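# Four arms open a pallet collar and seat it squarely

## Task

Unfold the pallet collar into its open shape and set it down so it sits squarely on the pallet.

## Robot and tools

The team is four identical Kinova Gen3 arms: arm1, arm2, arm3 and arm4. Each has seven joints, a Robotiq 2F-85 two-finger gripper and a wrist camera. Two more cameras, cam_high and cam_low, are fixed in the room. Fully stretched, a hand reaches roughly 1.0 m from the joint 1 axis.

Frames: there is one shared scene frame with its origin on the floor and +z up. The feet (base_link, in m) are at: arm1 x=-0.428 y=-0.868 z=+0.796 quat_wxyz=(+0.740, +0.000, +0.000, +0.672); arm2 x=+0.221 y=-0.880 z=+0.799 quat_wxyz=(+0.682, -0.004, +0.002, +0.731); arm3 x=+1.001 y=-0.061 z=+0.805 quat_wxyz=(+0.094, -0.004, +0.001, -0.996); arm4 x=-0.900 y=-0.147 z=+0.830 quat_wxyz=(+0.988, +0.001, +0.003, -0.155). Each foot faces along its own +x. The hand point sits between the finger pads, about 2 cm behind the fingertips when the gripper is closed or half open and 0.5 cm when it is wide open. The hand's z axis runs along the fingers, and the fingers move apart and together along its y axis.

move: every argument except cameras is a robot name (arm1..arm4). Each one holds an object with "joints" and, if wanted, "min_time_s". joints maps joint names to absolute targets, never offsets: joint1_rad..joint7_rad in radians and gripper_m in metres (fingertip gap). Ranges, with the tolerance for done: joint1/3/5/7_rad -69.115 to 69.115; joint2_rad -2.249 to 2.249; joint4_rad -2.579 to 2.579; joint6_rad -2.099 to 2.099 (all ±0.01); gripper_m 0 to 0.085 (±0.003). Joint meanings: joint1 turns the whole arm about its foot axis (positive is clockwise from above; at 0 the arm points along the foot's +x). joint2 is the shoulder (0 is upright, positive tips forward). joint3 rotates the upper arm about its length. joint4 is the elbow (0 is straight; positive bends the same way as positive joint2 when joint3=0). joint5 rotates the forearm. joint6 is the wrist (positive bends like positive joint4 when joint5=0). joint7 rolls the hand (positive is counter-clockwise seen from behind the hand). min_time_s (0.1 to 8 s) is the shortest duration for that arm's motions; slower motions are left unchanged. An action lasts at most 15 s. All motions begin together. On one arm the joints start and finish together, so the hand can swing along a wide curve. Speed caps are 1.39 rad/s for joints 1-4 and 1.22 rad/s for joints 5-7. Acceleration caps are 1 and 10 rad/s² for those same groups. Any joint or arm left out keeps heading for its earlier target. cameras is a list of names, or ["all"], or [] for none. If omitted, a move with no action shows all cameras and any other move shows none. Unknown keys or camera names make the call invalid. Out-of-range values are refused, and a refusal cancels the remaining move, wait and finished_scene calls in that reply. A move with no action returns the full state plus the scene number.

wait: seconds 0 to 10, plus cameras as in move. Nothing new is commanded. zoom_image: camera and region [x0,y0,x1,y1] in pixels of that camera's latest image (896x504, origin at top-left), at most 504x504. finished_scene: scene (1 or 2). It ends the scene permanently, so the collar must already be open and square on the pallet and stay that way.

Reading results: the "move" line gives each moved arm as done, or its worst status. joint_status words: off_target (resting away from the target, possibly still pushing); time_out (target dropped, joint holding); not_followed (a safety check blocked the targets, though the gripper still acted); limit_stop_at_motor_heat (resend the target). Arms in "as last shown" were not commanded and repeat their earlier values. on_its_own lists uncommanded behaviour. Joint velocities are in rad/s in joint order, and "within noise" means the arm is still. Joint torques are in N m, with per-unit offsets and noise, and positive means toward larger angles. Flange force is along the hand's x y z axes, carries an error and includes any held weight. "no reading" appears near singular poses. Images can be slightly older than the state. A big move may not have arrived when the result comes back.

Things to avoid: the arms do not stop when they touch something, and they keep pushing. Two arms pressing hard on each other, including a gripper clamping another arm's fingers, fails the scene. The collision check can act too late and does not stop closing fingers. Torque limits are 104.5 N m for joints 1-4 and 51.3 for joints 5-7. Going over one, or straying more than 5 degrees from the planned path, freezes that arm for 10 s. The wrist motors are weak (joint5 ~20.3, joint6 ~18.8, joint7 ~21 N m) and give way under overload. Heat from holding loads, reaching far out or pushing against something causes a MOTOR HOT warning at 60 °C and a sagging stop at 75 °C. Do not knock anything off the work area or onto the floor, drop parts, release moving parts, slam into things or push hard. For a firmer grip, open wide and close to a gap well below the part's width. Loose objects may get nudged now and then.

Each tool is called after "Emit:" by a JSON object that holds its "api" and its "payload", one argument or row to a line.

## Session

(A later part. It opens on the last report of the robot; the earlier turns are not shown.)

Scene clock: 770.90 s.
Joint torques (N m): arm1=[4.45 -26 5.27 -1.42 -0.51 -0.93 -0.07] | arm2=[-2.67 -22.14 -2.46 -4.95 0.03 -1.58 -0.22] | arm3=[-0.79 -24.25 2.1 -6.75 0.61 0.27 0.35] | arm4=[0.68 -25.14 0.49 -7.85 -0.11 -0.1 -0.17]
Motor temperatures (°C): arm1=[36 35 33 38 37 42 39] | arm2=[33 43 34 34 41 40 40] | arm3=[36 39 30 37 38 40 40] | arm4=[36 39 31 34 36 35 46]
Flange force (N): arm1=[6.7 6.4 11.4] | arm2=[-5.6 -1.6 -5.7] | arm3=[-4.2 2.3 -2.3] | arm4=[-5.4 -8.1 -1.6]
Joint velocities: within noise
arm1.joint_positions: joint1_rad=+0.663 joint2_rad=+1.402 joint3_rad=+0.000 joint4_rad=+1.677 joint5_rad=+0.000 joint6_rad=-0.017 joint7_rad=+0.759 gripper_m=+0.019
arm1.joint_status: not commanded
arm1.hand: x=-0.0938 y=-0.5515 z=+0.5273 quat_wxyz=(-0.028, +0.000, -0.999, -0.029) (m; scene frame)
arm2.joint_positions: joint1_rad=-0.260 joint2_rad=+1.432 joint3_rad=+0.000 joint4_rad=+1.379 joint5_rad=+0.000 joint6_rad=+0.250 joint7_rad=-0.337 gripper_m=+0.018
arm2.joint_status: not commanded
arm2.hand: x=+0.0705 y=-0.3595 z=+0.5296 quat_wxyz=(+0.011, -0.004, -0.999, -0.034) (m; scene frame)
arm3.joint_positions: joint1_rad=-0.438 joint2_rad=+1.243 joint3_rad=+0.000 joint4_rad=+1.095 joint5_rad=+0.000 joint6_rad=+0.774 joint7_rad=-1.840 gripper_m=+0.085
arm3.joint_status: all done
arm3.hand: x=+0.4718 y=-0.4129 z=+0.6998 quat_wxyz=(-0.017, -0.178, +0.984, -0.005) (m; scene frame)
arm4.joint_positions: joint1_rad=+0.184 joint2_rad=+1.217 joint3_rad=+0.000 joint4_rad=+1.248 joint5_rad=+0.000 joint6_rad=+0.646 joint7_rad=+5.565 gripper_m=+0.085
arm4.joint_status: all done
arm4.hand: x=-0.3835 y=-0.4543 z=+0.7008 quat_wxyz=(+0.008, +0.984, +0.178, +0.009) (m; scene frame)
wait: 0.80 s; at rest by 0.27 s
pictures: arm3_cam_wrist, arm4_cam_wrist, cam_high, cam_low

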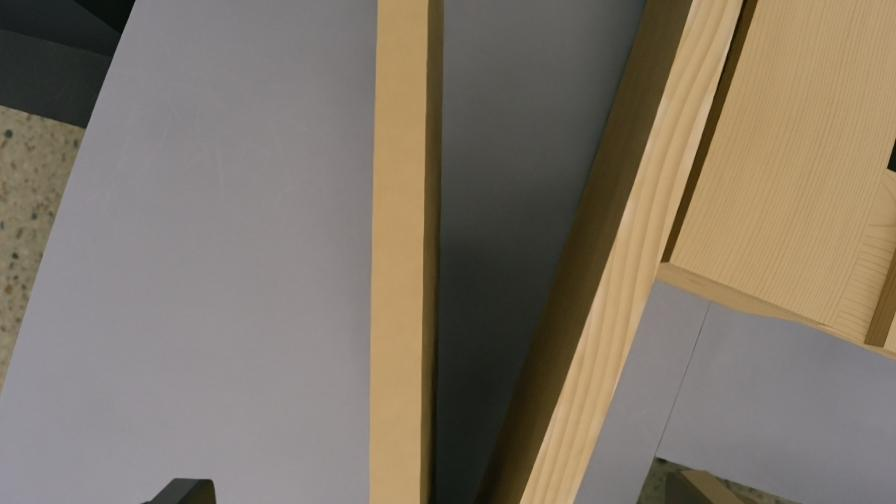

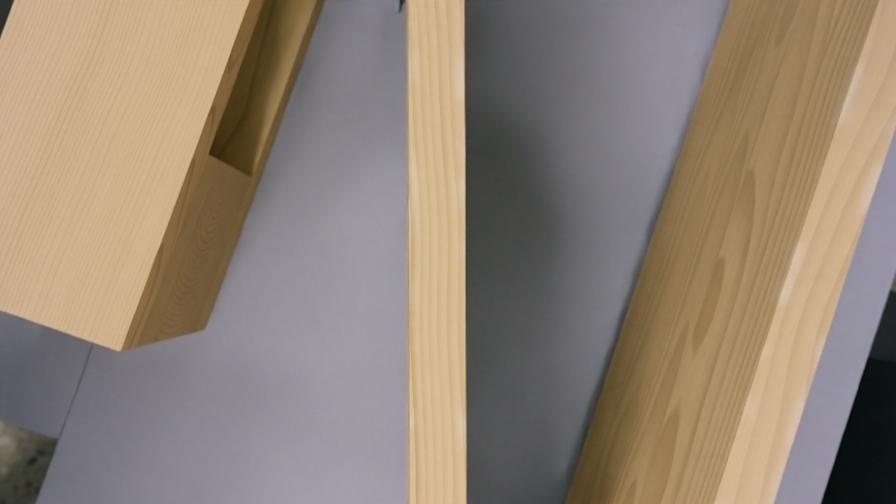

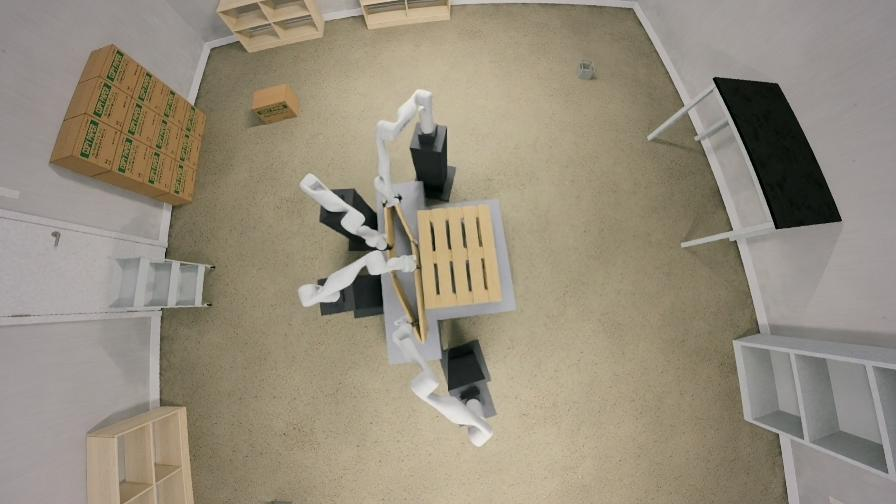

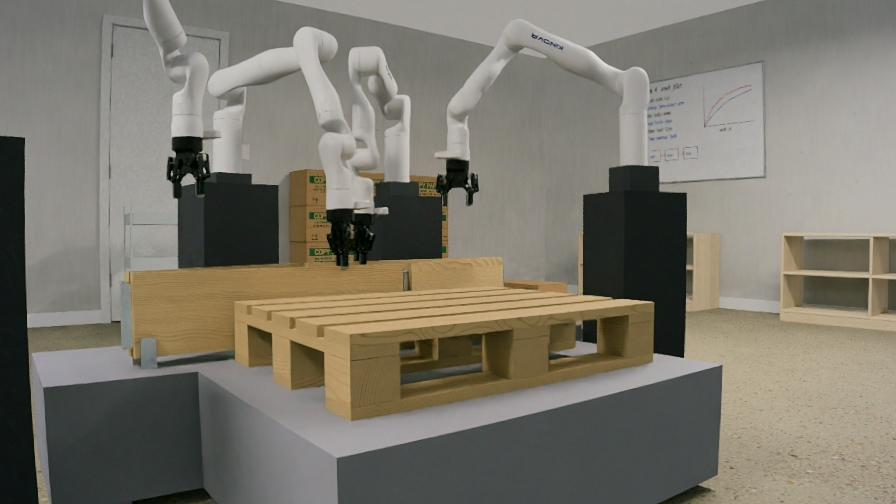

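Emit:
{"api": "move", "payload": {
  "arm3": {"joints":{"joint1_rad":-0.4649,"joint2_rad":1.5080,"joint4_rad":0.9008,"joint6_rad":0.7027,"joint7_rad":-1.8751},"min_time_s":3},
  "arm4": {"joints":{"joint1_rad":0.1870,"joint2_rad":1.4821,"joint4_rad":1.0737,"joint6_rad":0.5558,"joint7_rad":5.5678},"min_time_s":3}
}}

Emit:
{"api": "wait", "payload": {
  "seconds": 0.8,
  "cameras": ["arm3_cam_wrist","arm4_cam_wrist","cam_high","cam_low"]
}}

Scene clock: 778.63 s.
Joint torques (N m): arm1=[4.41 -26.05 5.23 -1.47 -0.49 -0.86 -0.09] | arm2=[-2.68 -22.2 -2.52 -4.94 0.01 -1.6 -0.23] | arm3=[-0.74 -24.88 2.14 -6.21 0.63 0.28 0.38] | arm4=[0.6 -25.52 0.52 -7.13 -0.1 -0.01 -0.18]
Motor temperatures (°C): arm1=[36 36 33 38 37 42 39] | arm2=[33 43 34 34 41 40 40] | arm3=[36 39 30 37 38 40 40] | arm4=[36 39 31 34 36 35 46]
Flange force (N): arm1=[6.9 6.1 11.5] | arm2=[-5.6 -1.4 -5.6] | arm3=[-4.2 2.3 -3.2] | arm4=[-6.1 -8.7 -4.1]
move: arm3 done; arm4 done
Joint velocities: within noise
arm1, arm2: as last shown
arm3.joint_positions: joint1_rad=-0.465 joint2_rad=+1.508 joint3_rad=+0.000 joint4_rad=+0.901 joint5_rad=+0.000 joint6_rad=+0.703 joint7_rad=-1.875 gripper_m=+0.085
arm3.joint_status: all done
arm3.hand: x=+0.4760 y=-0.4301 z=+0.5749 quat_wxyz=(-0.017, -0.174, +0.985, -0.006) (m; scene frame)
arm4.joint_positions: joint1_rad=+0.187 joint2_rad=+1.482 joint3_rad=+0.000 joint4_rad=+1.074 joint5_rad=+0.000 joint6_rad=+0.556 joint7_rad=+5.568 gripper_m=+0.085
arm4.joint_status: all done
arm4.hand: x=-0.3837 y=-0.4561 z=+0.5757 quat_wxyz=(+0.008, +0.984, +0.178, +0.009) (m; scene frame)
pictures: none

Scene clock: 779.43 s.
Joint torques (N m): arm1=[4.43 -25.96 5.27 -1.46 -0.49 -0.91 -0.1] | arm2=[-2.63 -22.14 -2.45 -4.91 0.01 -1.59 -0.24] | arm3=[-0.78 -24.83 2.1 -6.18 0.62 0.27 0.45] | arm4=[0.64 -25.56 0.49 -7.09 -0.1 -0.03 -0.17]
Motor temperatures (°C): arm1=[36 36 33 38 37 42 39] | arm2=[33 43 34 34 41 40 40] | arm3=[36 39 30 37 38 40 40] | arm4=[36 39 31 34 36 35 46]
Flange force (N): arm1=[6.8 6.2 11.3] | arm2=[-5.5 -1.4 -5.7] | arm3=[-4.0 2.2 -3.2] | arm4=[-5.8 -8.5 -3.9]
Joint velocities: within noise
arm1.joint_positions: joint1_rad=+0.663 joint2_rad=+1.402 joint3_rad=+0.000 joint4_rad=+1.677 joint5_rad=+0.000 joint6_rad=-0.017 joint7_rad=+0.759 gripper_m=+0.019
arm1.joint_status: not commanded
arm1.hand: x=-0.0938 y=-0.5515 z=+0.5273 quat_wxyz=(-0.028, +0.000, -0.999, -0.029) (m; scene frame)
arm2.joint_positions: joint1_rad=-0.260 joint2_rad=+1.432 joint3_rad=+0.000 joint4_rad=+1.379 joint5_rad=+0.000 joint6_rad=+0.250 joint7_rad=-0.337 gripper_m=+0.018
arm2.joint_status: not commanded
arm2.hand: x=+0.0705 y=-0.3595 z=+0.5296 quat_wxyz=(+0.011, -0.004, -0.999, -0.034) (m; scene frame)
arm3.joint_positions: joint1_rad=-0.465 joint2_rad=+1.508 joint3_rad=+0.000 joint4_rad=+0.901 joint5_rad=+0.000 joint6_rad=+0.703 joint7_rad=-1.875 gripper_m=+0.085
arm3.joint_status: all done
arm3.hand: x=+0.4760 y=-0.4301 z=+0.5749 quat_wxyz=(-0.017, -0.174, +0.985, -0.006) (m; scene frame)
arm4.joint_positions: joint1_rad=+0.187 joint2_rad=+1.482 joint3_rad=+0.000 joint4_rad=+1.074 joint5_rad=+0.000 joint6_rad=+0.556 joint7_rad=+5.568 gripper_m=+0.085
arm4.joint_status: all done
arm4.hand: x=-0.3837 y=-0.4561 z=+0.5757 quat_wxyz=(+0.008, +0.984, +0.178, +0.009) (m; scene frame)
wait: 0.80 s; at rest by 0.27 s
pictures: arm3_cam_wrist, arm4_cam_wrist, cam_high, cam_low

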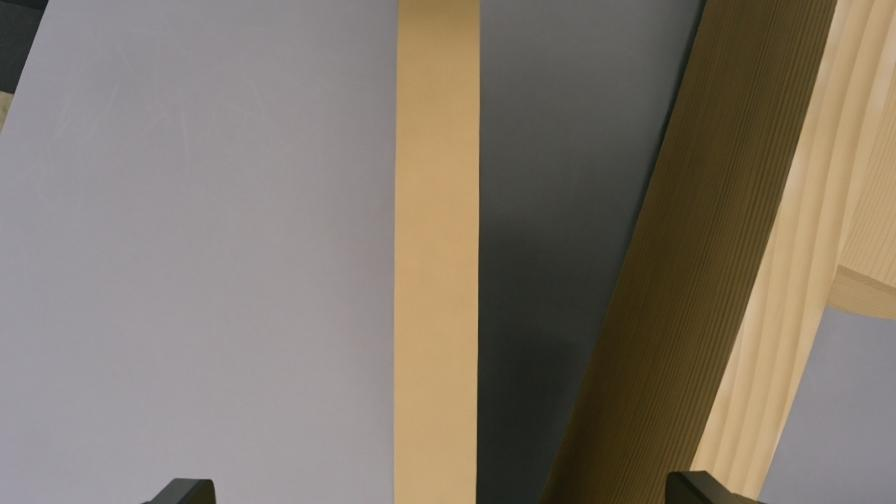

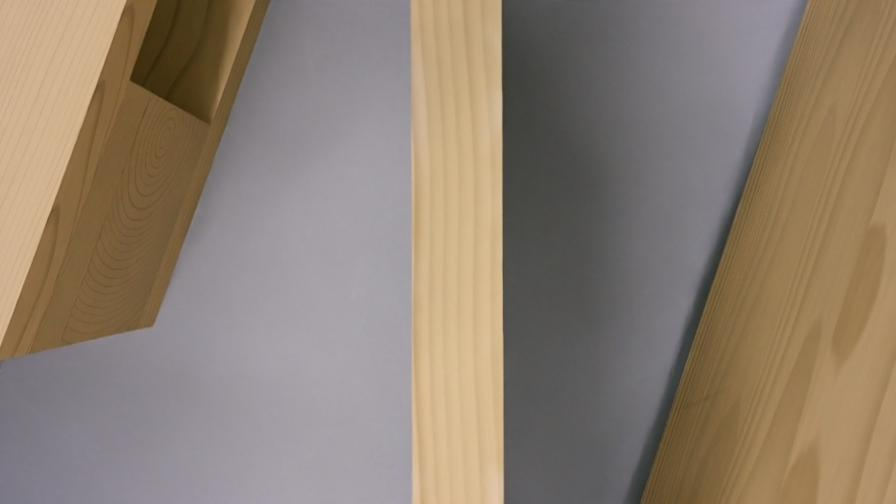

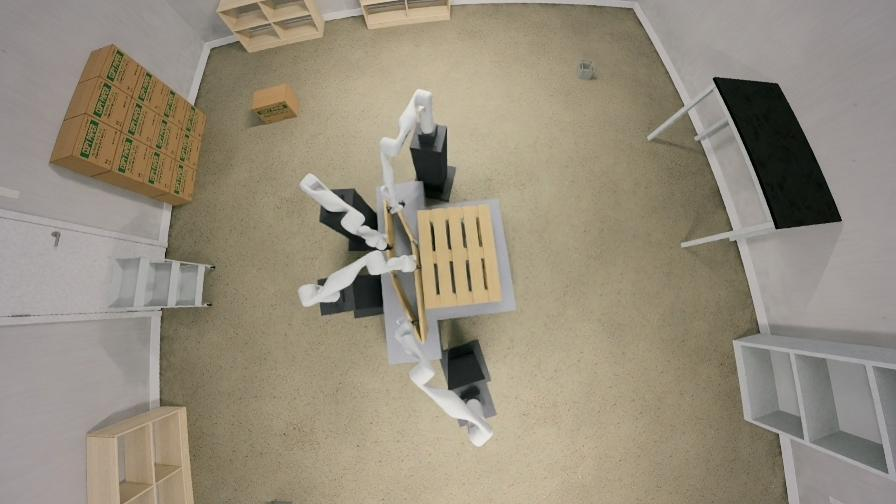

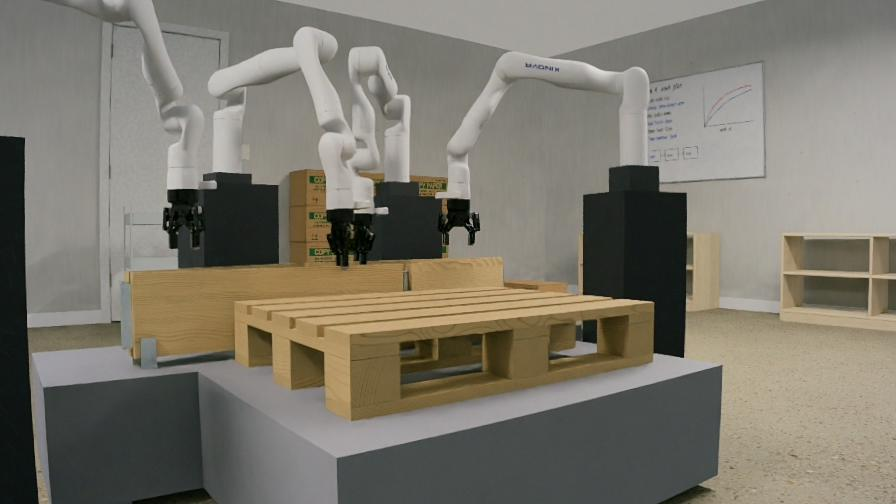

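Emit:
{"api": "move", "payload": {
  "arm3": {"joints":{"joint1_rad":-0.4674,"joint2_rad":1.5495,"joint4_rad":0.8597,"joint6_rad":0.7024,"joint7_rad":-1.8776,"gripper_m":0.05},"min_time_s":2},
  "arm4": {"joints":{"joint1_rad":0.1930,"joint2_rad":1.5285,"joint4_rad":1.0156,"joint6_rad":0.5675,"joint7_rad":5.5739,"gripper_m":0.05},"min_time_s":2}
}}

Emit:
{"api": "wait", "payload": {
  "seconds": 0.8,
  "cameras": ["arm3_cam_wrist","arm4_cam_wrist","cam_low"]
}}

Emit:
{"api": "zoom_image", "payload": {
  "camera": "cam_low",
  "region": [400, 180, 520, 280]
}}

Emit:
{"api": "zoom_image", "payload": {
  "camera": "cam_low",
  "region": [130, 180, 250, 280]
}}

Scene clock: 788.60 s.
Joint torques (N m): arm1=[4.41 -25.94 5.19 -1.43 -0.48 -0.94 -0.11] | arm2=[-2.68 -22.17 -2.48 -4.97 0.01 -1.59 -0.22] | arm3=[-0.71 -24.89 2.15 -6.19 0.56 0.3 0.38] | arm4=[0.62 -25.69 0.5 -7.24 -0.1 -0.07 -0.17]
Motor temperatures (°C): arm1=[36 36 33 38 37 42 39] | arm2=[33 43 34 34 41 40 40] | arm3=[36 39 30 37 38 40 40] | arm4=[36 39 31 34 36 35 46]
Flange force (N): arm1=[6.7 6.4 11.3] | arm2=[-5.6 -1.6 -5.7] | arm3=[-4.3 2.3 -3.4] | arm4=[-6.2 -9.0 -4.5]
move: arm3 done; arm4 done
Joint velocities: within noise
arm1, arm2: as last shown
arm3.joint_positions: joint1_rad=-0.467 joint2_rad=+1.549 joint3_rad=+0.000 joint4_rad=+0.860 joint5_rad=+0.000 joint6_rad=+0.702 joint7_rad=-1.878 gripper_m=+0.050
arm3.joint_status: all done
arm3.hand: x=+0.4763 y=-0.4318 z=+0.5573 quat_wxyz=(-0.017, -0.174, +0.985, -0.006) (m; scene frame)
arm4.joint_positions: joint1_rad=+0.193 joint2_rad=+1.529 joint3_rad=+0.000 joint4_rad=+1.016 joint5_rad=+0.000 joint6_rad=+0.567 joint7_rad=+5.574 gripper_m=+0.050
arm4.joint_status: all done
arm4.hand: x=-0.3818 y=-0.4612 z=+0.5583 quat_wxyz=(+0.008, +0.984, +0.178, +0.009) (m; scene frame)
pictures: none

Scene clock: 789.40 s.
Joint torques (N m): arm1=[4.48 -25.95 5.24 -1.46 -0.47 -0.88 -0.11] | arm2=[-2.64 -22.16 -2.44 -4.92 0.02 -1.62 -0.24] | arm3=[-0.76 -24.95 2.18 -6.22 0.58 0.29 0.39] | arm4=[0.6 -25.68 0.5 -7.25 -0.1 -0.07 -0.18]
Motor temperatures (°C): arm1=[36 36 33 38 37 42 39] | arm2=[33 43 34 34 41 40 40] | arm3=[36 39 30 37 38 40 40] | arm4=[36 39 31 34 36 35 46]
Flange force (N): arm1=[7.0 6.3 11.3] | arm2=[-5.5 -1.3 -5.6] | arm3=[-4.4 2.4 -3.3] | arm4=[-6.3 -9.1 -4.6]
Joint velocities: within noise
arm1.joint_positions: joint1_rad=+0.663 joint2_rad=+1.402 joint3_rad=+0.000 joint4_rad=+1.677 joint5_rad=+0.000 joint6_rad=-0.017 joint7_rad=+0.759 gripper_m=+0.019
arm1.joint_status: not commanded
arm1.hand: x=-0.0938 y=-0.5515 z=+0.5273 quat_wxyz=(-0.028, +0.000, -0.999, -0.029) (m; scene frame)
arm2.joint_positions: joint1_rad=-0.260 joint2_rad=+1.432 joint3_rad=+0.000 joint4_rad=+1.379 joint5_rad=+0.000 joint6_rad=+0.250 joint7_rad=-0.337 gripper_m=+0.018
arm2.joint_status: not commanded
arm2.hand: x=+0.0705 y=-0.3595 z=+0.5296 quat_wxyz=(+0.011, -0.004, -0.999, -0.034) (m; scene frame)
arm3.joint_positions: joint1_rad=-0.467 joint2_rad=+1.549 joint3_rad=+0.000 joint4_rad=+0.860 joint5_rad=+0.000 joint6_rad=+0.702 joint7_rad=-1.878 gripper_m=+0.050
arm3.joint_status: all done
arm3.hand: x=+0.4763 y=-0.4318 z=+0.5573 quat_wxyz=(-0.017, -0.174, +0.985, -0.006) (m; scene frame)
arm4.joint_positions: joint1_rad=+0.193 joint2_rad=+1.529 joint3_rad=+0.000 joint4_rad=+1.016 joint5_rad=+0.000 joint6_rad=+0.567 joint7_rad=+5.574 gripper_m=+0.050
arm4.joint_status: all done
arm4.hand: x=-0.3818 y=-0.4612 z=+0.5583 quat_wxyz=(+0.008, +0.984, +0.178, +0.009) (m; scene frame)
wait: 0.80 s; at rest by 0.27 s
pictures: arm3_cam_wrist, arm4_cam_wrist, cam_low

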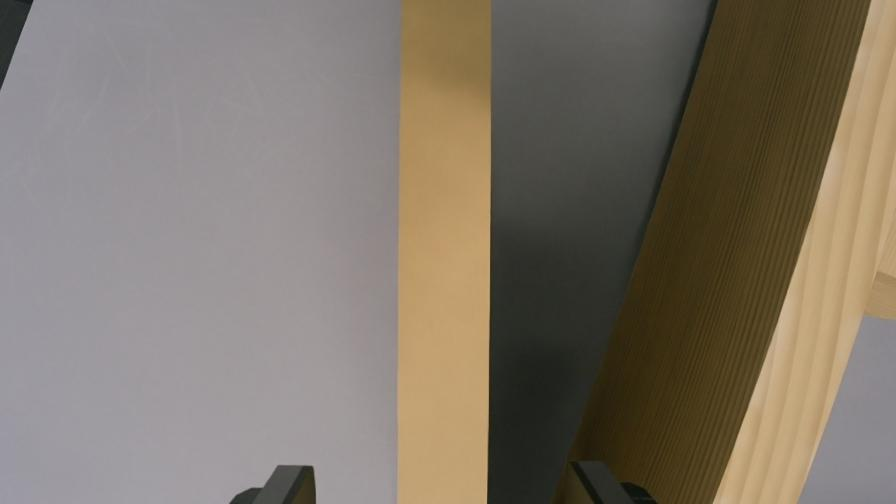

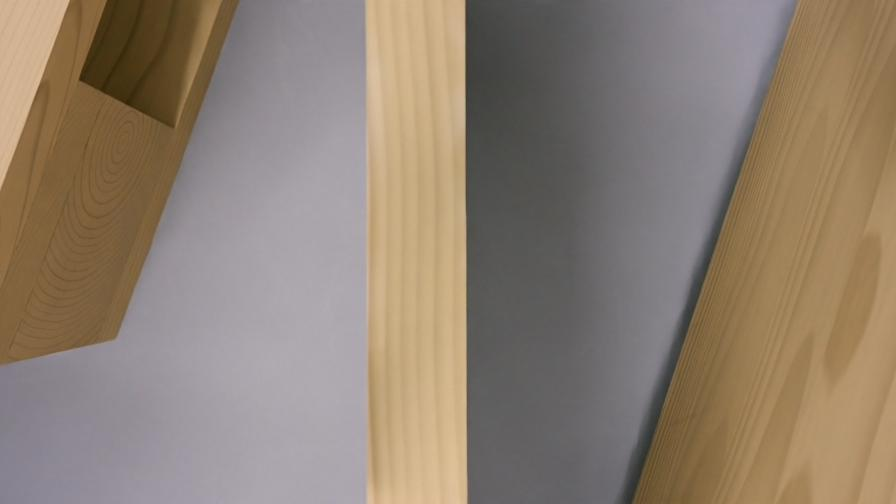

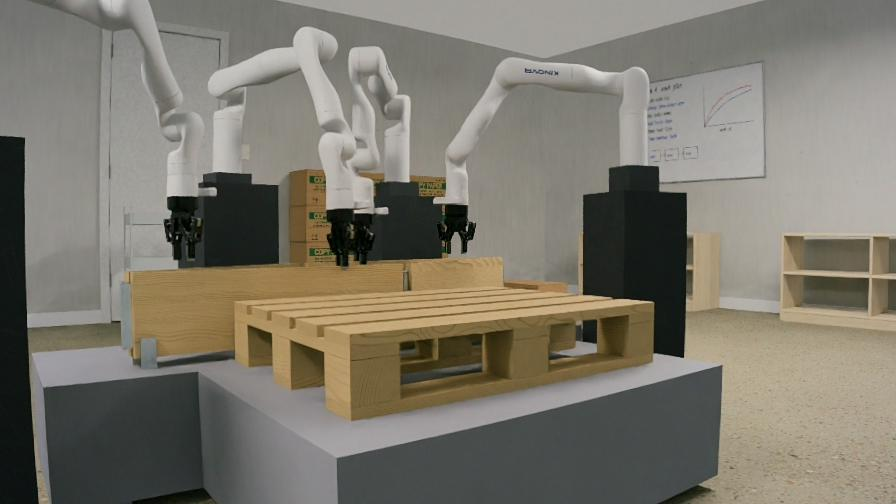

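Scaled by 4.200 from the camera's 896x504 image, which has a finer 1280x720 frame.

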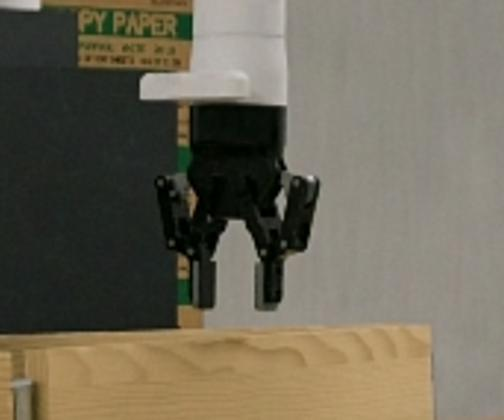

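Scaled by 4.200 from the camera's 896x504 image, which has a finer 1280x720 frame.

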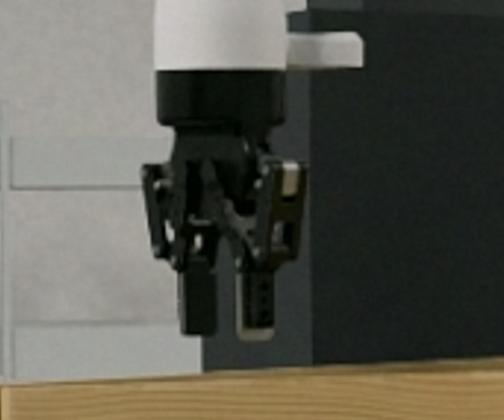

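Emit:
{"api": "move", "payload": {
  "arm3": {"joints":{"joint1_rad":-0.4674,"joint2_rad":1.6613,"joint4_rad":0.7410,"joint6_rad":0.7094,"joint7_rad":-1.8776},"min_time_s":3},
  "arm4": {"joints":{"joint1_rad":0.1892,"joint2_rad":1.5652,"joint4_rad":0.9908,"joint6_rad":0.5556,"joint7_rad":5.5700},"min_time_s":3}
}}

Emit:
{"api": "wait", "payload": {
  "seconds": 0.8,
  "cameras": ["arm3_cam_wrist","arm4_cam_wrist","cam_low"]
}}

Emit:
{"api": "zoom_image", "payload": {
  "camera": "cam_low",
  "region": [400, 200, 520, 300]
}}

Emit:
{"api": "zoom_image", "payload": {
  "camera": "cam_low",
  "region": [130, 200, 250, 300]
}}

Scene clock: 796.73 s.
Joint torques (N m): arm1=[4.45 -25.94 5.24 -1.49 -0.54 -0.9 -0.15] | arm2=[-2.64 -22.18 -2.46 -4.98 0.03 -1.6 -0.22] | arm3=[-0.87 -24.95 2.08 -6.24 0.58 0.3 0.35] | arm4=[0.64 -25.57 0.51 -7.11 -0.09 -0.04 -0.17]
Motor temperatures (°C): arm1=[36 36 33 38 37 42 39] | arm2=[33 43 34 34 41 40 40] | arm3=[36 39 30 37 38 40 40] | arm4=[36 39 31 34 36 35 46]
Flange force (N): arm1=[6.9 6.1 11.2] | arm2=[-5.5 -1.6 -5.7] | arm3=[-4.7 2.7 -3.8] | arm4=[-6.2 -9.1 -4.9]
move: arm3 done; arm4 done
Joint velocities: within noise
arm1, arm2: as last shown
arm3.joint_positions: joint1_rad=-0.467 joint2_rad=+1.661 joint3_rad=+0.000 joint4_rad=+0.741 joint5_rad=+0.000 joint6_rad=+0.709 joint7_rad=-1.878 gripper_m=+0.050
arm3.joint_status: all done
arm3.hand: x=+0.4760 y=-0.4317 z=+0.5118 quat_wxyz=(-0.017, -0.174, +0.985, -0.006) (m; scene frame)
arm4.joint_positions: joint1_rad=+0.189 joint2_rad=+1.565 joint3_rad=+0.000 joint4_rad=+0.991 joint5_rad=+0.000 joint6_rad=+0.556 joint7_rad=+5.570 gripper_m=+0.050
arm4.joint_status: all done
arm4.hand: x=-0.3831 y=-0.4579 z=+0.5408 quat_wxyz=(+0.008, +0.984, +0.178, +0.009) (m; scene frame)
pictures: none

Scene clock: 797.53 s.
Joint torques (N m): arm1=[4.52 -25.9 5.24 -1.4 -0.47 -0.86 -0.15] | arm2=[-2.68 -22.17 -2.47 -4.96 0.01 -1.59 -0.25] | arm3=[-0.8 -24.92 2.14 -6.31 0.59 0.26 0.32] | arm4=[0.64 -25.6 0.46 -7.09 -0.11 -0.05 -0.18]
Motor temperatures (°C): arm1=[36 36 33 38 37 42 39] | arm2=[33 43 34 34 41 40 40] | arm3=[36 39 30 37 38 40 40] | arm4=[36 39 31 34 36 35 46]
Flange force (N): arm1=[7.0 6.4 11.3] | arm2=[-5.6 -1.5 -5.7] | arm3=[-5.1 2.8 -4.1] | arm4=[-6.1 -8.9 -4.8]
Joint velocities: within noise
arm1.joint_positions: joint1_rad=+0.663 joint2_rad=+1.402 joint3_rad=+0.000 joint4_rad=+1.677 joint5_rad=+0.000 joint6_rad=-0.017 joint7_rad=+0.759 gripper_m=+0.019
arm1.joint_status: not commanded
arm1.hand: x=-0.0938 y=-0.5515 z=+0.5273 quat_wxyz=(-0.028, +0.000, -0.999, -0.029) (m; scene frame)
arm2.joint_positions: joint1_rad=-0.260 joint2_rad=+1.432 joint3_rad=+0.000 joint4_rad=+1.379 joint5_rad=+0.000 joint6_rad=+0.250 joint7_rad=-0.337 gripper_m=+0.018
arm2.joint_status: not commanded
arm2.hand: x=+0.0705 y=-0.3595 z=+0.5296 quat_wxyz=(+0.011, -0.004, -0.999, -0.034) (m; scene frame)
arm3.joint_positions: joint1_rad=-0.467 joint2_rad=+1.661 joint3_rad=+0.000 joint4_rad=+0.741 joint5_rad=+0.000 joint6_rad=+0.709 joint7_rad=-1.878 gripper_m=+0.050
arm3.joint_status: all done
arm3.hand: x=+0.4760 y=-0.4317 z=+0.5118 quat_wxyz=(-0.017, -0.174, +0.985, -0.006) (m; scene frame)
arm4.joint_positions: joint1_rad=+0.189 joint2_rad=+1.565 joint3_rad=+0.000 joint4_rad=+0.991 joint5_rad=+0.000 joint6_rad=+0.556 joint7_rad=+5.570 gripper_m=+0.050
arm4.joint_status: all done
arm4.hand: x=-0.3831 y=-0.4579 z=+0.5408 quat_wxyz=(+0.008, +0.984, +0.178, +0.009) (m; scene frame)
wait: 0.80 s; at rest by 0.27 s
pictures: arm3_cam_wrist, arm4_cam_wrist, cam_low

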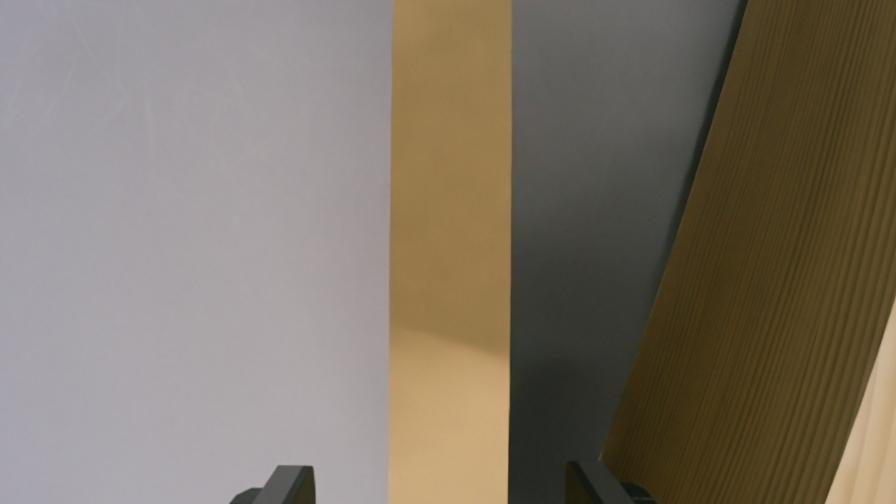

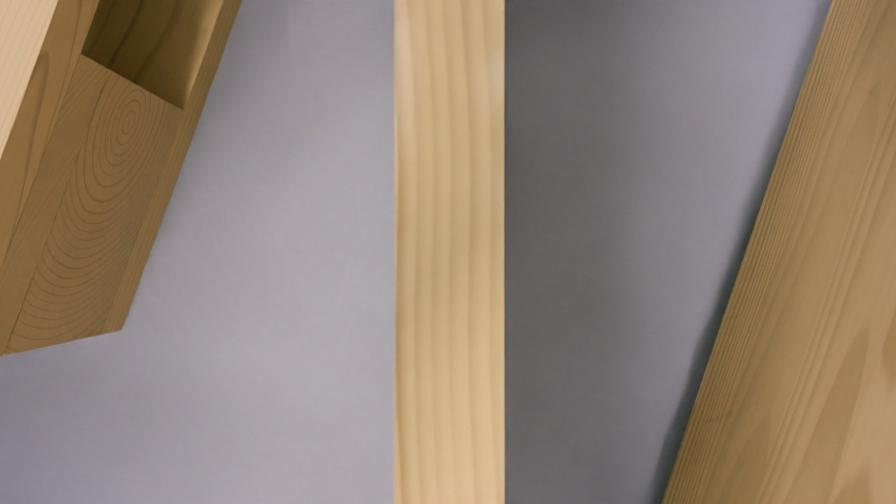

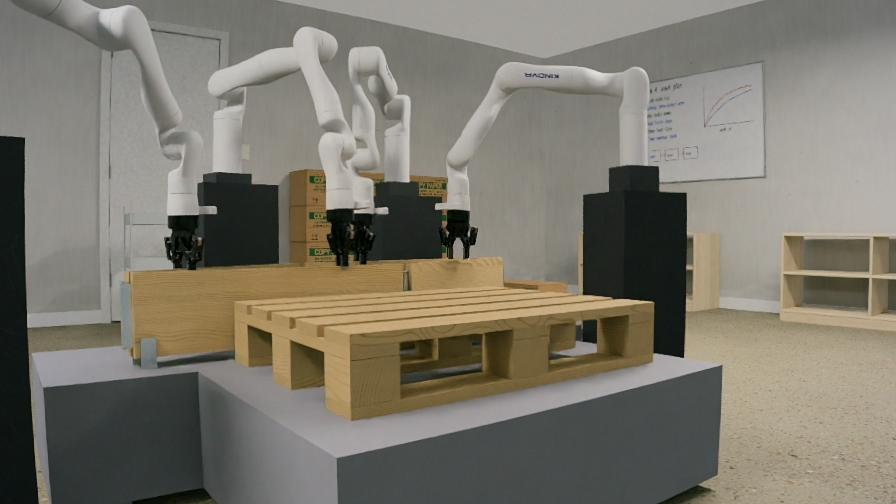

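Scaled by 4.200 from the camera's 896x504 image, which has a finer 1280x720 frame.

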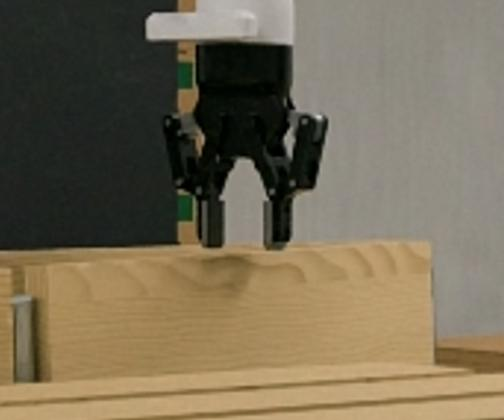

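Scaled by 4.200 from the camera's 896x504 image, which has a finer 1280x720 frame.

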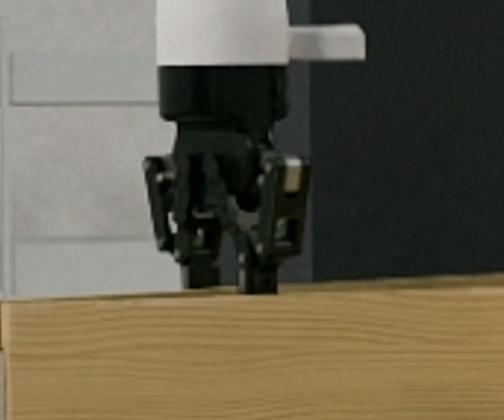

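Emit:
{"api": "move", "payload": {
  "arm4": {"joints":{"joint2_rad":1.6331,"joint4_rad":0.9198,"joint6_rad":0.5587},"min_time_s":3}
}}

Emit:
{"api": "wait", "payload": {
  "seconds": 1,
  "cameras": ["all"]
}}

Scene clock: 809.33 s.
Joint torques (N m): arm1=[4.54 -25.95 5.18 -1.47 -0.44 -0.87 -0.12] | arm2=[-2.63 -22.17 -2.48 -4.95 -0.01 -1.58 -0.22] | arm3=[-0.75 -24.85 2.11 -6.26 0.59 0.24 0.39] | arm4=[0.62 -25.56 0.5 -7.12 -0.09 -0.04 -0.15]
Motor temperatures (°C): arm1=[36 36 33 38 37 42 39] | arm2=[33 43 34 34 41 40 40] | arm3=[36 39 30 37 38 40 40] | arm4=[36 39 31 34 36 35 46]
Flange force (N): arm1=[7.2 6.4 11.2] | arm2=[-5.5 -1.6 -5.7] | arm3=[-4.9 2.5 -4.2] | arm4=[-6.5 -9.4 -5.7]
move: arm4 done
Joint velocities: within noise
arm1, arm2, arm3: as last shown
arm4.joint_positions: joint1_rad=+0.189 joint2_rad=+1.633 joint3_rad=+0.000 joint4_rad=+0.920 joint5_rad=+0.000 joint6_rad=+0.559 joint7_rad=+5.570 gripper_m=+0.050
arm4.joint_status: all done
arm4.hand: x=-0.3833 y=-0.4578 z=+0.5127 quat_wxyz=(+0.008, +0.984, +0.178, +0.009) (m; scene frame)
pictures: none

Scene clock: 810.33 s.
Joint torques (N m): arm1=[4.54 -25.97 5.18 -1.44 -0.48 -0.89 -0.1] | arm2=[-2.68 -22.14 -2.46 -4.93 0.01 -1.6 -0.25] | arm3=[-0.78 -24.9 2.09 -6.32 0.66 0.26 0.43] | arm4=[0.64 -25.56 0.48 -7.13 -0.11 -0.04 -0.14]
Motor temperatures (°C): arm1=[36 36 33 38 37 42 39] | arm2=[33 43 34 34 41 40 40] | arm3=[36 39 30 37 38 40 40] | arm4=[36 39 31 34 36 35 46]
Flange force (N): arm1=[7.1 6.4 11.3] | arm2=[-5.6 -1.4 -5.7] | arm3=[-5.3 2.6 -4.2] | arm4=[-6.5 -9.5 -5.7]
Joint velocities: within noise
arm1.joint_positions: joint1_rad=+0.663 joint2_rad=+1.402 joint3_rad=+0.000 joint4_rad=+1.677 joint5_rad=+0.000 joint6_rad=-0.017 joint7_rad=+0.759 gripper_m=+0.019
arm1.joint_status: not commanded
arm1.hand: x=-0.0938 y=-0.5515 z=+0.5273 quat_wxyz=(-0.028, +0.000, -0.999, -0.029) (m; scene frame)
arm2.joint_positions: joint1_rad=-0.260 joint2_rad=+1.432 joint3_rad=+0.000 joint4_rad=+1.379 joint5_rad=+0.000 joint6_rad=+0.250 joint7_rad=-0.337 gripper_m=+0.018
arm2.joint_status: not commanded
arm2.hand: x=+0.0705 y=-0.3595 z=+0.5296 quat_wxyz=(+0.011, -0.004, -0.999, -0.034) (m; scene frame)
arm3.joint_positions: joint1_rad=-0.467 joint2_rad=+1.661 joint3_rad=+0.000 joint4_rad=+0.741 joint5_rad=+0.000 joint6_rad=+0.709 joint7_rad=-1.878 gripper_m=+0.050
arm3.joint_status: not commanded
arm3.hand: x=+0.4760 y=-0.4317 z=+0.5118 quat_wxyz=(-0.017, -0.174, +0.985, -0.006) (m; scene frame)
arm4.joint_positions: joint1_rad=+0.189 joint2_rad=+1.633 joint3_rad=+0.000 joint4_rad=+0.920 joint5_rad=+0.000 joint6_rad=+0.559 joint7_rad=+5.570 gripper_m=+0.050
arm4.joint_status: all done
arm4.hand: x=-0.3833 y=-0.4578 z=+0.5127 quat_wxyz=(+0.008, +0.984, +0.178, +0.009) (m; scene frame)
wait: 1.00 s; at rest by 0.27 s
pictures: arm1_cam_wrist, arm2_cam_wrist, arm3_cam_wrist, arm4_cam_wrist, cam_high, cam_low

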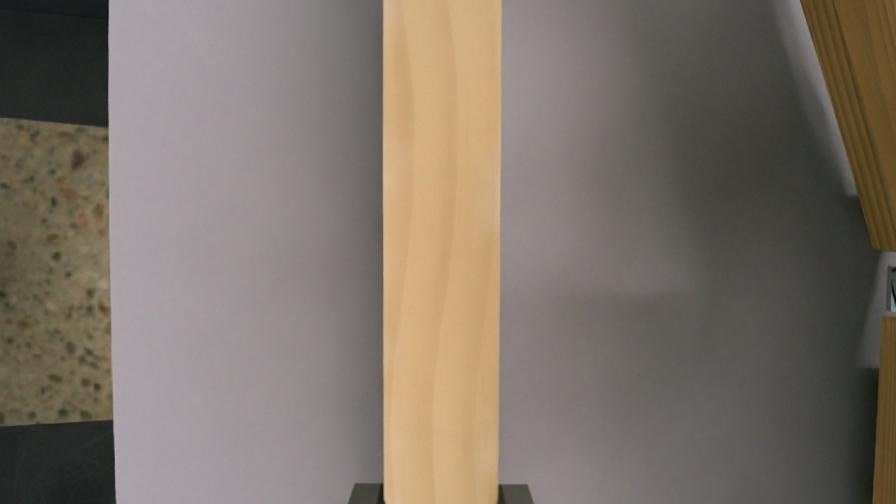

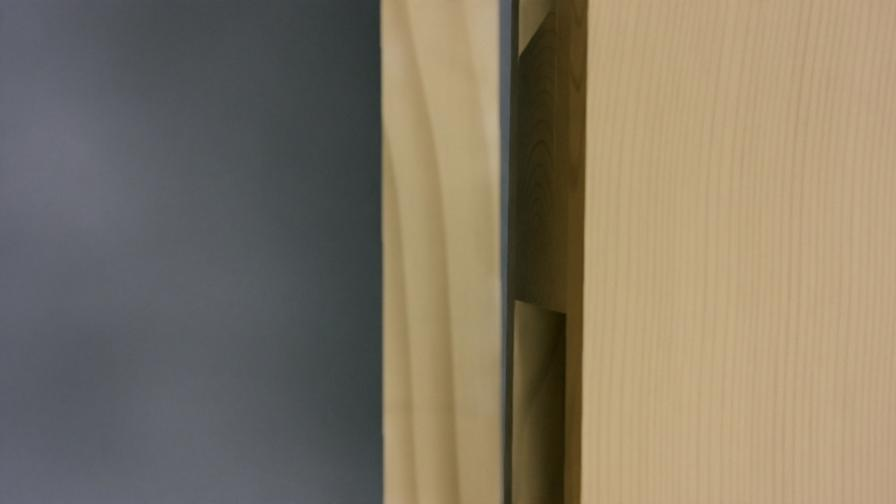

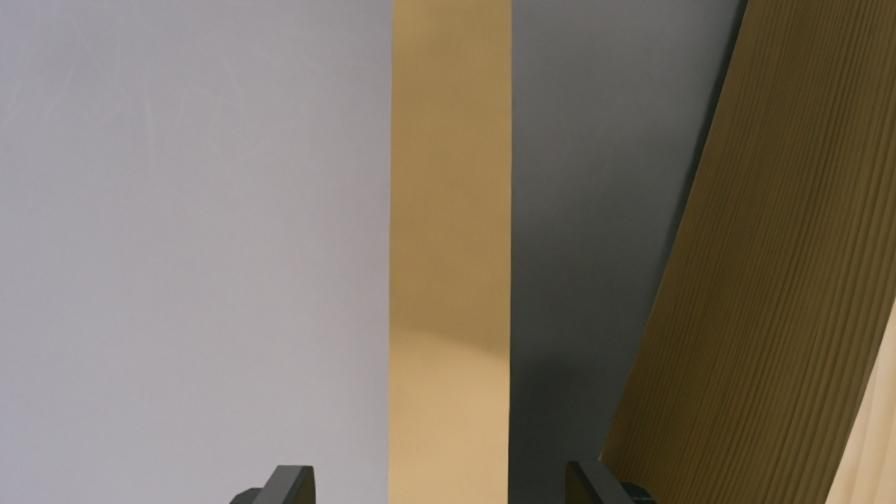

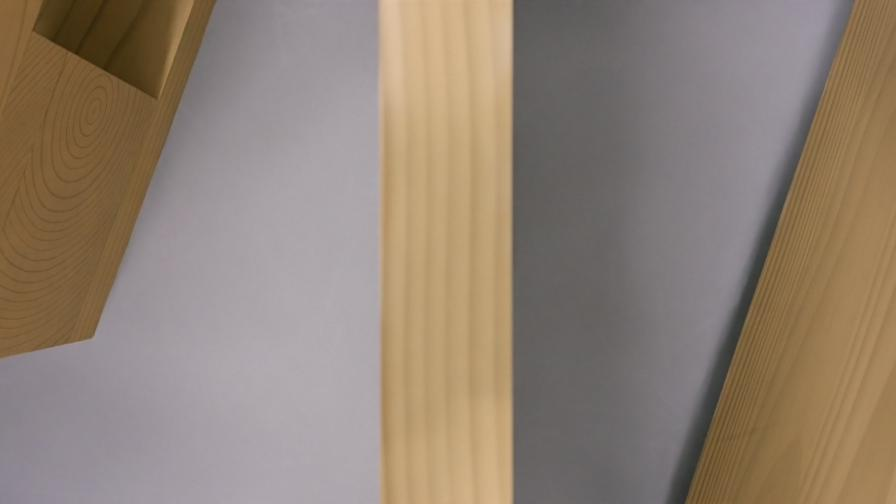

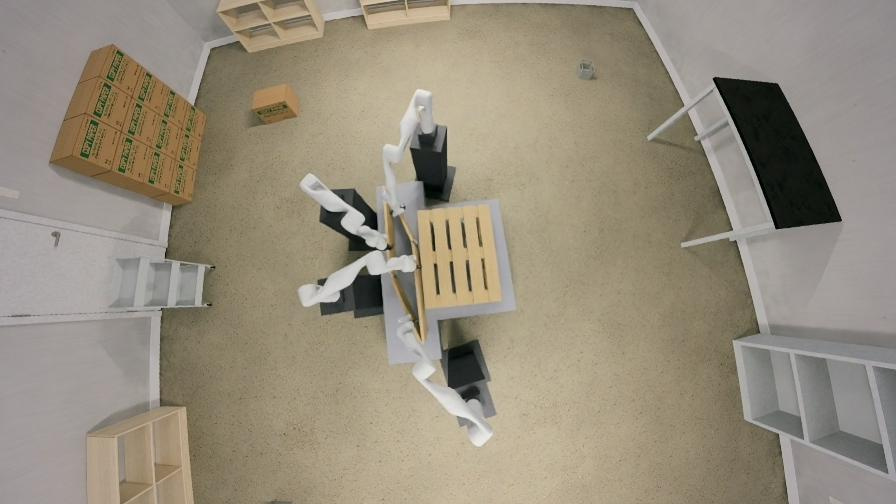

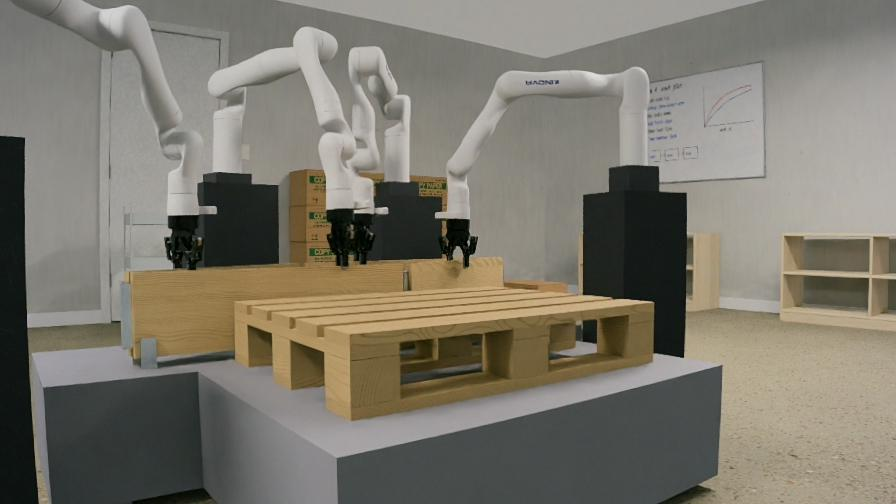

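Emit:
{"api": "move", "payload": {
  "arm3": {"joints":{"gripper_m":0.014},"min_time_s":2},
  "arm4": {"joints":{"gripper_m":0.014},"min_time_s":2}
}}

Emit:
{"api": "wait", "payload": {
  "seconds": 1,
  "cameras": ["arm3_cam_wrist","arm4_cam_wrist"]
}}

Scene clock: 811.97 s.
Joint torques (N m): arm1=[0.19 -26.51 -0.78 -2.13 -0.48 -1.26 -0.16] | arm2=[-2.68 -23.24 -2.55 -4.16 -0.08 -1.02 -0.32] | arm3=[-2.07 -22.69 0.47 -5.52 -0.06 0.29 0.74] | arm4=[2.97 -25.41 3.94 -11.13 1.61 -3.73 0.17]
Motor temperatures (°C): arm1=[36 36 33 38 37 42 39] | arm2=[33 43 34 34 41 40 40] | arm3=[36 39 30 37 38 40 40] | arm4=[36 39 31 34 36 35 46]
Flange force (N): arm1=[0.8 -0.8 11.1] | arm2=[-5.3 0.3 -1.4] | arm3=[-4.5 3.9 -7.5] | arm4=[-8.1 -18.5 -16.3]
move: arm3 off_target; arm4 off_target
Joint velocities: within noise
arm1, arm2: as last shown
arm3.joint_positions: joint1_rad=-0.467 joint2_rad=+1.661 joint3_rad=+0.000 joint4_rad=+0.741 joint5_rad=+0.000 joint6_rad=+0.709 joint7_rad=-1.878 gripper_m=+0.019
arm3.joint_status: gripper_m off_target (ended at +0.019, target +0.014)
arm3.hand: x=+0.4759 y=-0.4316 z=+0.5118 quat_wxyz=(-0.017, -0.174, +0.985, -0.006) (m; scene frame)
arm4.joint_positions: joint1_rad=+0.189 joint2_rad=+1.633 joint3_rad=+0.000 joint4_rad=+0.920 joint5_rad=+0.000 joint6_rad=+0.559 joint7_rad=+5.570 gripper_m=+0.019
arm4.joint_status: gripper_m off_target (ended at +0.019, target +0.014)
arm4.hand: x=-0.3833 y=-0.4578 z=+0.5126 quat_wxyz=(+0.008, +0.984, +0.178, +0.009) (m; scene frame)
pictures: none

Scene clock: 812.97 s.
Joint torques (N m): arm1=[0.25 -26.61 -0.9 -2.24 -0.5 -1.31 -0.17] | arm2=[-2.62 -23.13 -2.49 -4.04 -0.08 -0.95 -0.31] | arm3=[-2.4 -22.29 0.18 -5.07 -0.06 0.48 0.79] | arm4=[3.39 -25.37 4.27 -11.16 1.69 -3.72 0.12]
Motor temperatures (°C): arm1=[36 36 33 38 37 42 39] | arm2=[33 43 34 34 41 40 40] | arm3=[36 39 30 37 38 40 40] | arm4=[36 39 31 34 36 35 46]
Flange force (N): arm1=[1.1 -0.9 11.1] | arm2=[-5.1 0.4 -1.3] | arm3=[-3.0 3.9 -7.3] | arm4=[-7.8 -19.1 -16.5]
Joint velocities: within noise
arm1.joint_positions: joint1_rad=+0.663 joint2_rad=+1.402 joint3_rad=+0.000 joint4_rad=+1.677 joint5_rad=+0.000 joint6_rad=-0.017 joint7_rad=+0.759 gripper_m=+0.019
arm1.joint_status: not commanded
arm1.hand: x=-0.0938 y=-0.5515 z=+0.5273 quat_wxyz=(-0.028, +0.000, -0.999, -0.029) (m; scene frame)
arm2.joint_positions: joint1_rad=-0.260 joint2_rad=+1.432 joint3_rad=+0.000 joint4_rad=+1.379 joint5_rad=+0.000 joint6_rad=+0.250 joint7_rad=-0.337 gripper_m=+0.018
arm2.joint_status: not commanded
arm2.hand: x=+0.0705 y=-0.3595 z=+0.5296 quat_wxyz=(+0.011, -0.004, -0.999, -0.034) (m; scene frame)
arm3.joint_positions: joint1_rad=-0.467 joint2_rad=+1.661 joint3_rad=+0.000 joint4_rad=+0.741 joint5_rad=+0.000 joint6_rad=+0.709 joint7_rad=-1.878 gripper_m=+0.019
arm3.joint_status: gripper_m off_target (ended at +0.019, target +0.014)
arm3.hand: x=+0.4760 y=-0.4317 z=+0.5118 quat_wxyz=(-0.017, -0.174, +0.985, -0.006) (m; scene frame)
arm4.joint_positions: joint1_rad=+0.189 joint2_rad=+1.633 joint3_rad=+0.000 joint4_rad=+0.920 joint5_rad=+0.000 joint6_rad=+0.559 joint7_rad=+5.570 gripper_m=+0.019
arm4.joint_status: gripper_m off_target (ended at +0.019, target +0.014)
arm4.hand: x=-0.3833 y=-0.4578 z=+0.5127 quat_wxyz=(+0.008, +0.984, +0.178, +0.009) (m; scene frame)
wait: 1.00 s; at rest by 0.27 s
pictures: arm3_cam_wrist, arm4_cam_wrist

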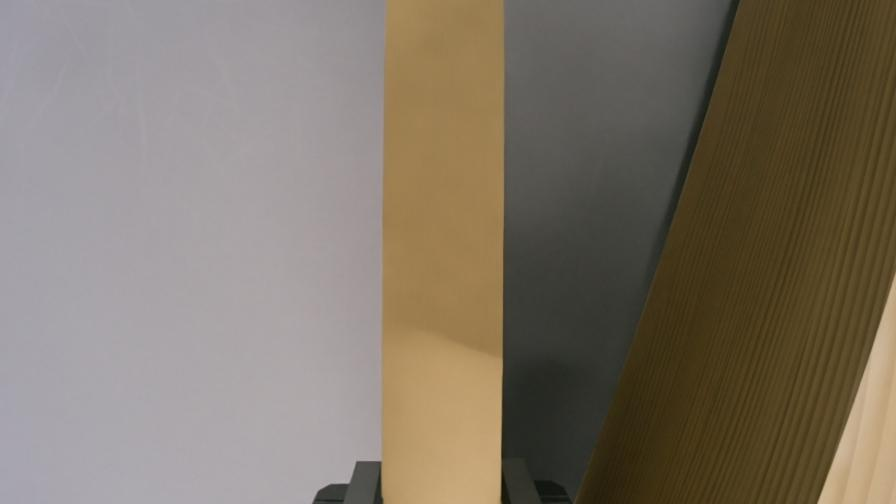

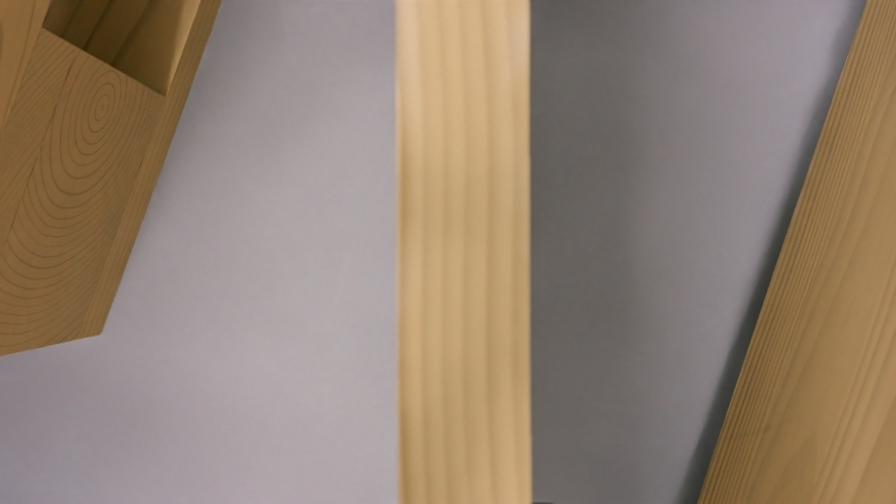

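Emit:
{"api": "move", "payload": {
  "arm4": {"joints":{"joint1_rad":0.1870,"joint2_rad":1.6300,"joint4_rad":0.9287,"joint6_rad":0.5529,"joint7_rad":5.5678},"min_time_s":2}
}}

Emit:
{"api": "wait", "payload": {
  "seconds": 1,
  "cameras": ["arm4_cam_wrist"]
}}

Scene clock: 819.00 s.
Joint torques (N m): arm1=[1.61 -25.88 1.01 -1.13 -0.48 -0.84 -0.11] | arm2=[-2.39 -22.46 -2.3 -1.62 -0.04 0.47 -0.28] | arm3=[-2.7 -22.53 0.16 -5.11 -0.09 0.57 0.82] | arm4=[-1.19 -29.2 -0.1 -7.05 0.23 0.45 0.28]
Motor temperatures (°C): arm1=[36 37 33 38 37 42 39] | arm2=[33 43 34 34 41 40 40] | arm3=[36 39 30 37 38 40 40] | arm4=[36 39 31 34 36 35 46]
Flange force (N): arm1=[1.8 2.6 11.8] | arm2=[-3.4 4.3 2.6] | arm3=[-3.1 4.4 -6.8] | arm4=[-5.8 -4.7 3.6]
move: arm4 done
Joint velocities: within noise
arm1, arm2, arm3: as last shown
arm4.joint_positions: joint1_rad=+0.187 joint2_rad=+1.630 joint3_rad=+0.000 joint4_rad=+0.929 joint5_rad=+0.000 joint6_rad=+0.553 joint7_rad=+5.568 gripper_m=+0.019
arm4.joint_status: all done
arm4.hand: x=-0.3838 y=-0.4560 z=+0.5130 quat_wxyz=(+0.008, +0.984, +0.178, +0.009) (m; scene frame)
pictures: none

Scene clock: 820.00 s.
Joint torques (N m): arm1=[1.61 -25.85 0.97 -1.19 -0.48 -0.8 -0.08] | arm2=[-2.37 -22.48 -2.27 -1.63 -0.01 0.44 -0.3] | arm3=[-2.6 -22.6 0.18 -4.99 -0.12 0.54 0.79] | arm4=[-1.19 -29.27 -0.1 -7.05 0.23 0.45 0.26]
Motor temperatures (°C): arm1=[36 37 33 38 37 42 39] | arm2=[33 43 34 34 41 40 40] | arm3=[36 39 30 37 38 40 40] | arm4=[36 39 31 34 36 35 46]
Flange force (N): arm1=[2.1 2.4 11.6] | arm2=[-3.4 4.4 2.6] | arm3=[-2.0 4.0 -6.2] | arm4=[-5.7 -4.6 3.7]
Joint velocities: within noise
arm1.joint_positions: joint1_rad=+0.663 joint2_rad=+1.402 joint3_rad=+0.000 joint4_rad=+1.677 joint5_rad=+0.000 joint6_rad=-0.017 joint7_rad=+0.759 gripper_m=+0.019
arm1.joint_status: not commanded
arm1.hand: x=-0.0938 y=-0.5515 z=+0.5273 quat_wxyz=(-0.028, +0.000, -0.999, -0.029) (m; scene frame)
arm2.joint_positions: joint1_rad=-0.260 joint2_rad=+1.432 joint3_rad=+0.000 joint4_rad=+1.379 joint5_rad=+0.000 joint6_rad=+0.250 joint7_rad=-0.337 gripper_m=+0.018
arm2.joint_status: not commanded
arm2.hand: x=+0.0705 y=-0.3595 z=+0.5296 quat_wxyz=(+0.011, -0.004, -0.999, -0.034) (m; scene frame)
arm3.joint_positions: joint1_rad=-0.467 joint2_rad=+1.661 joint3_rad=+0.000 joint4_rad=+0.741 joint5_rad=+0.000 joint6_rad=+0.709 joint7_rad=-1.878 gripper_m=+0.019
arm3.joint_status: not commanded
arm3.hand: x=+0.4760 y=-0.4317 z=+0.5118 quat_wxyz=(-0.017, -0.174, +0.985, -0.006) (m; scene frame)
arm4.joint_positions: joint1_rad=+0.187 joint2_rad=+1.630 joint3_rad=+0.000 joint4_rad=+0.929 joint5_rad=+0.000 joint6_rad=+0.553 joint7_rad=+5.568 gripper_m=+0.019
arm4.joint_status: all done
arm4.hand: x=-0.3838 y=-0.4560 z=+0.5130 quat_wxyz=(+0.008, +0.984, +0.178, +0.009) (m; scene frame)
wait: 1.00 s; at rest by 0.27 s
pictures: arm4_cam_wrist

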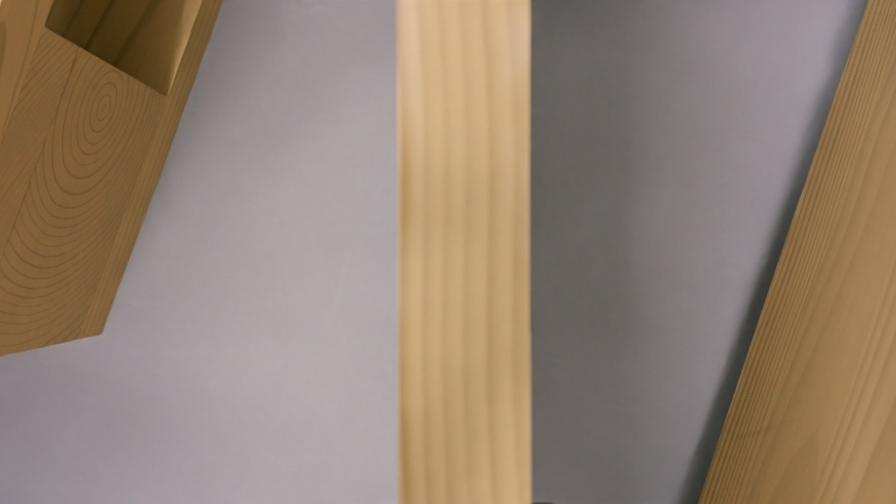

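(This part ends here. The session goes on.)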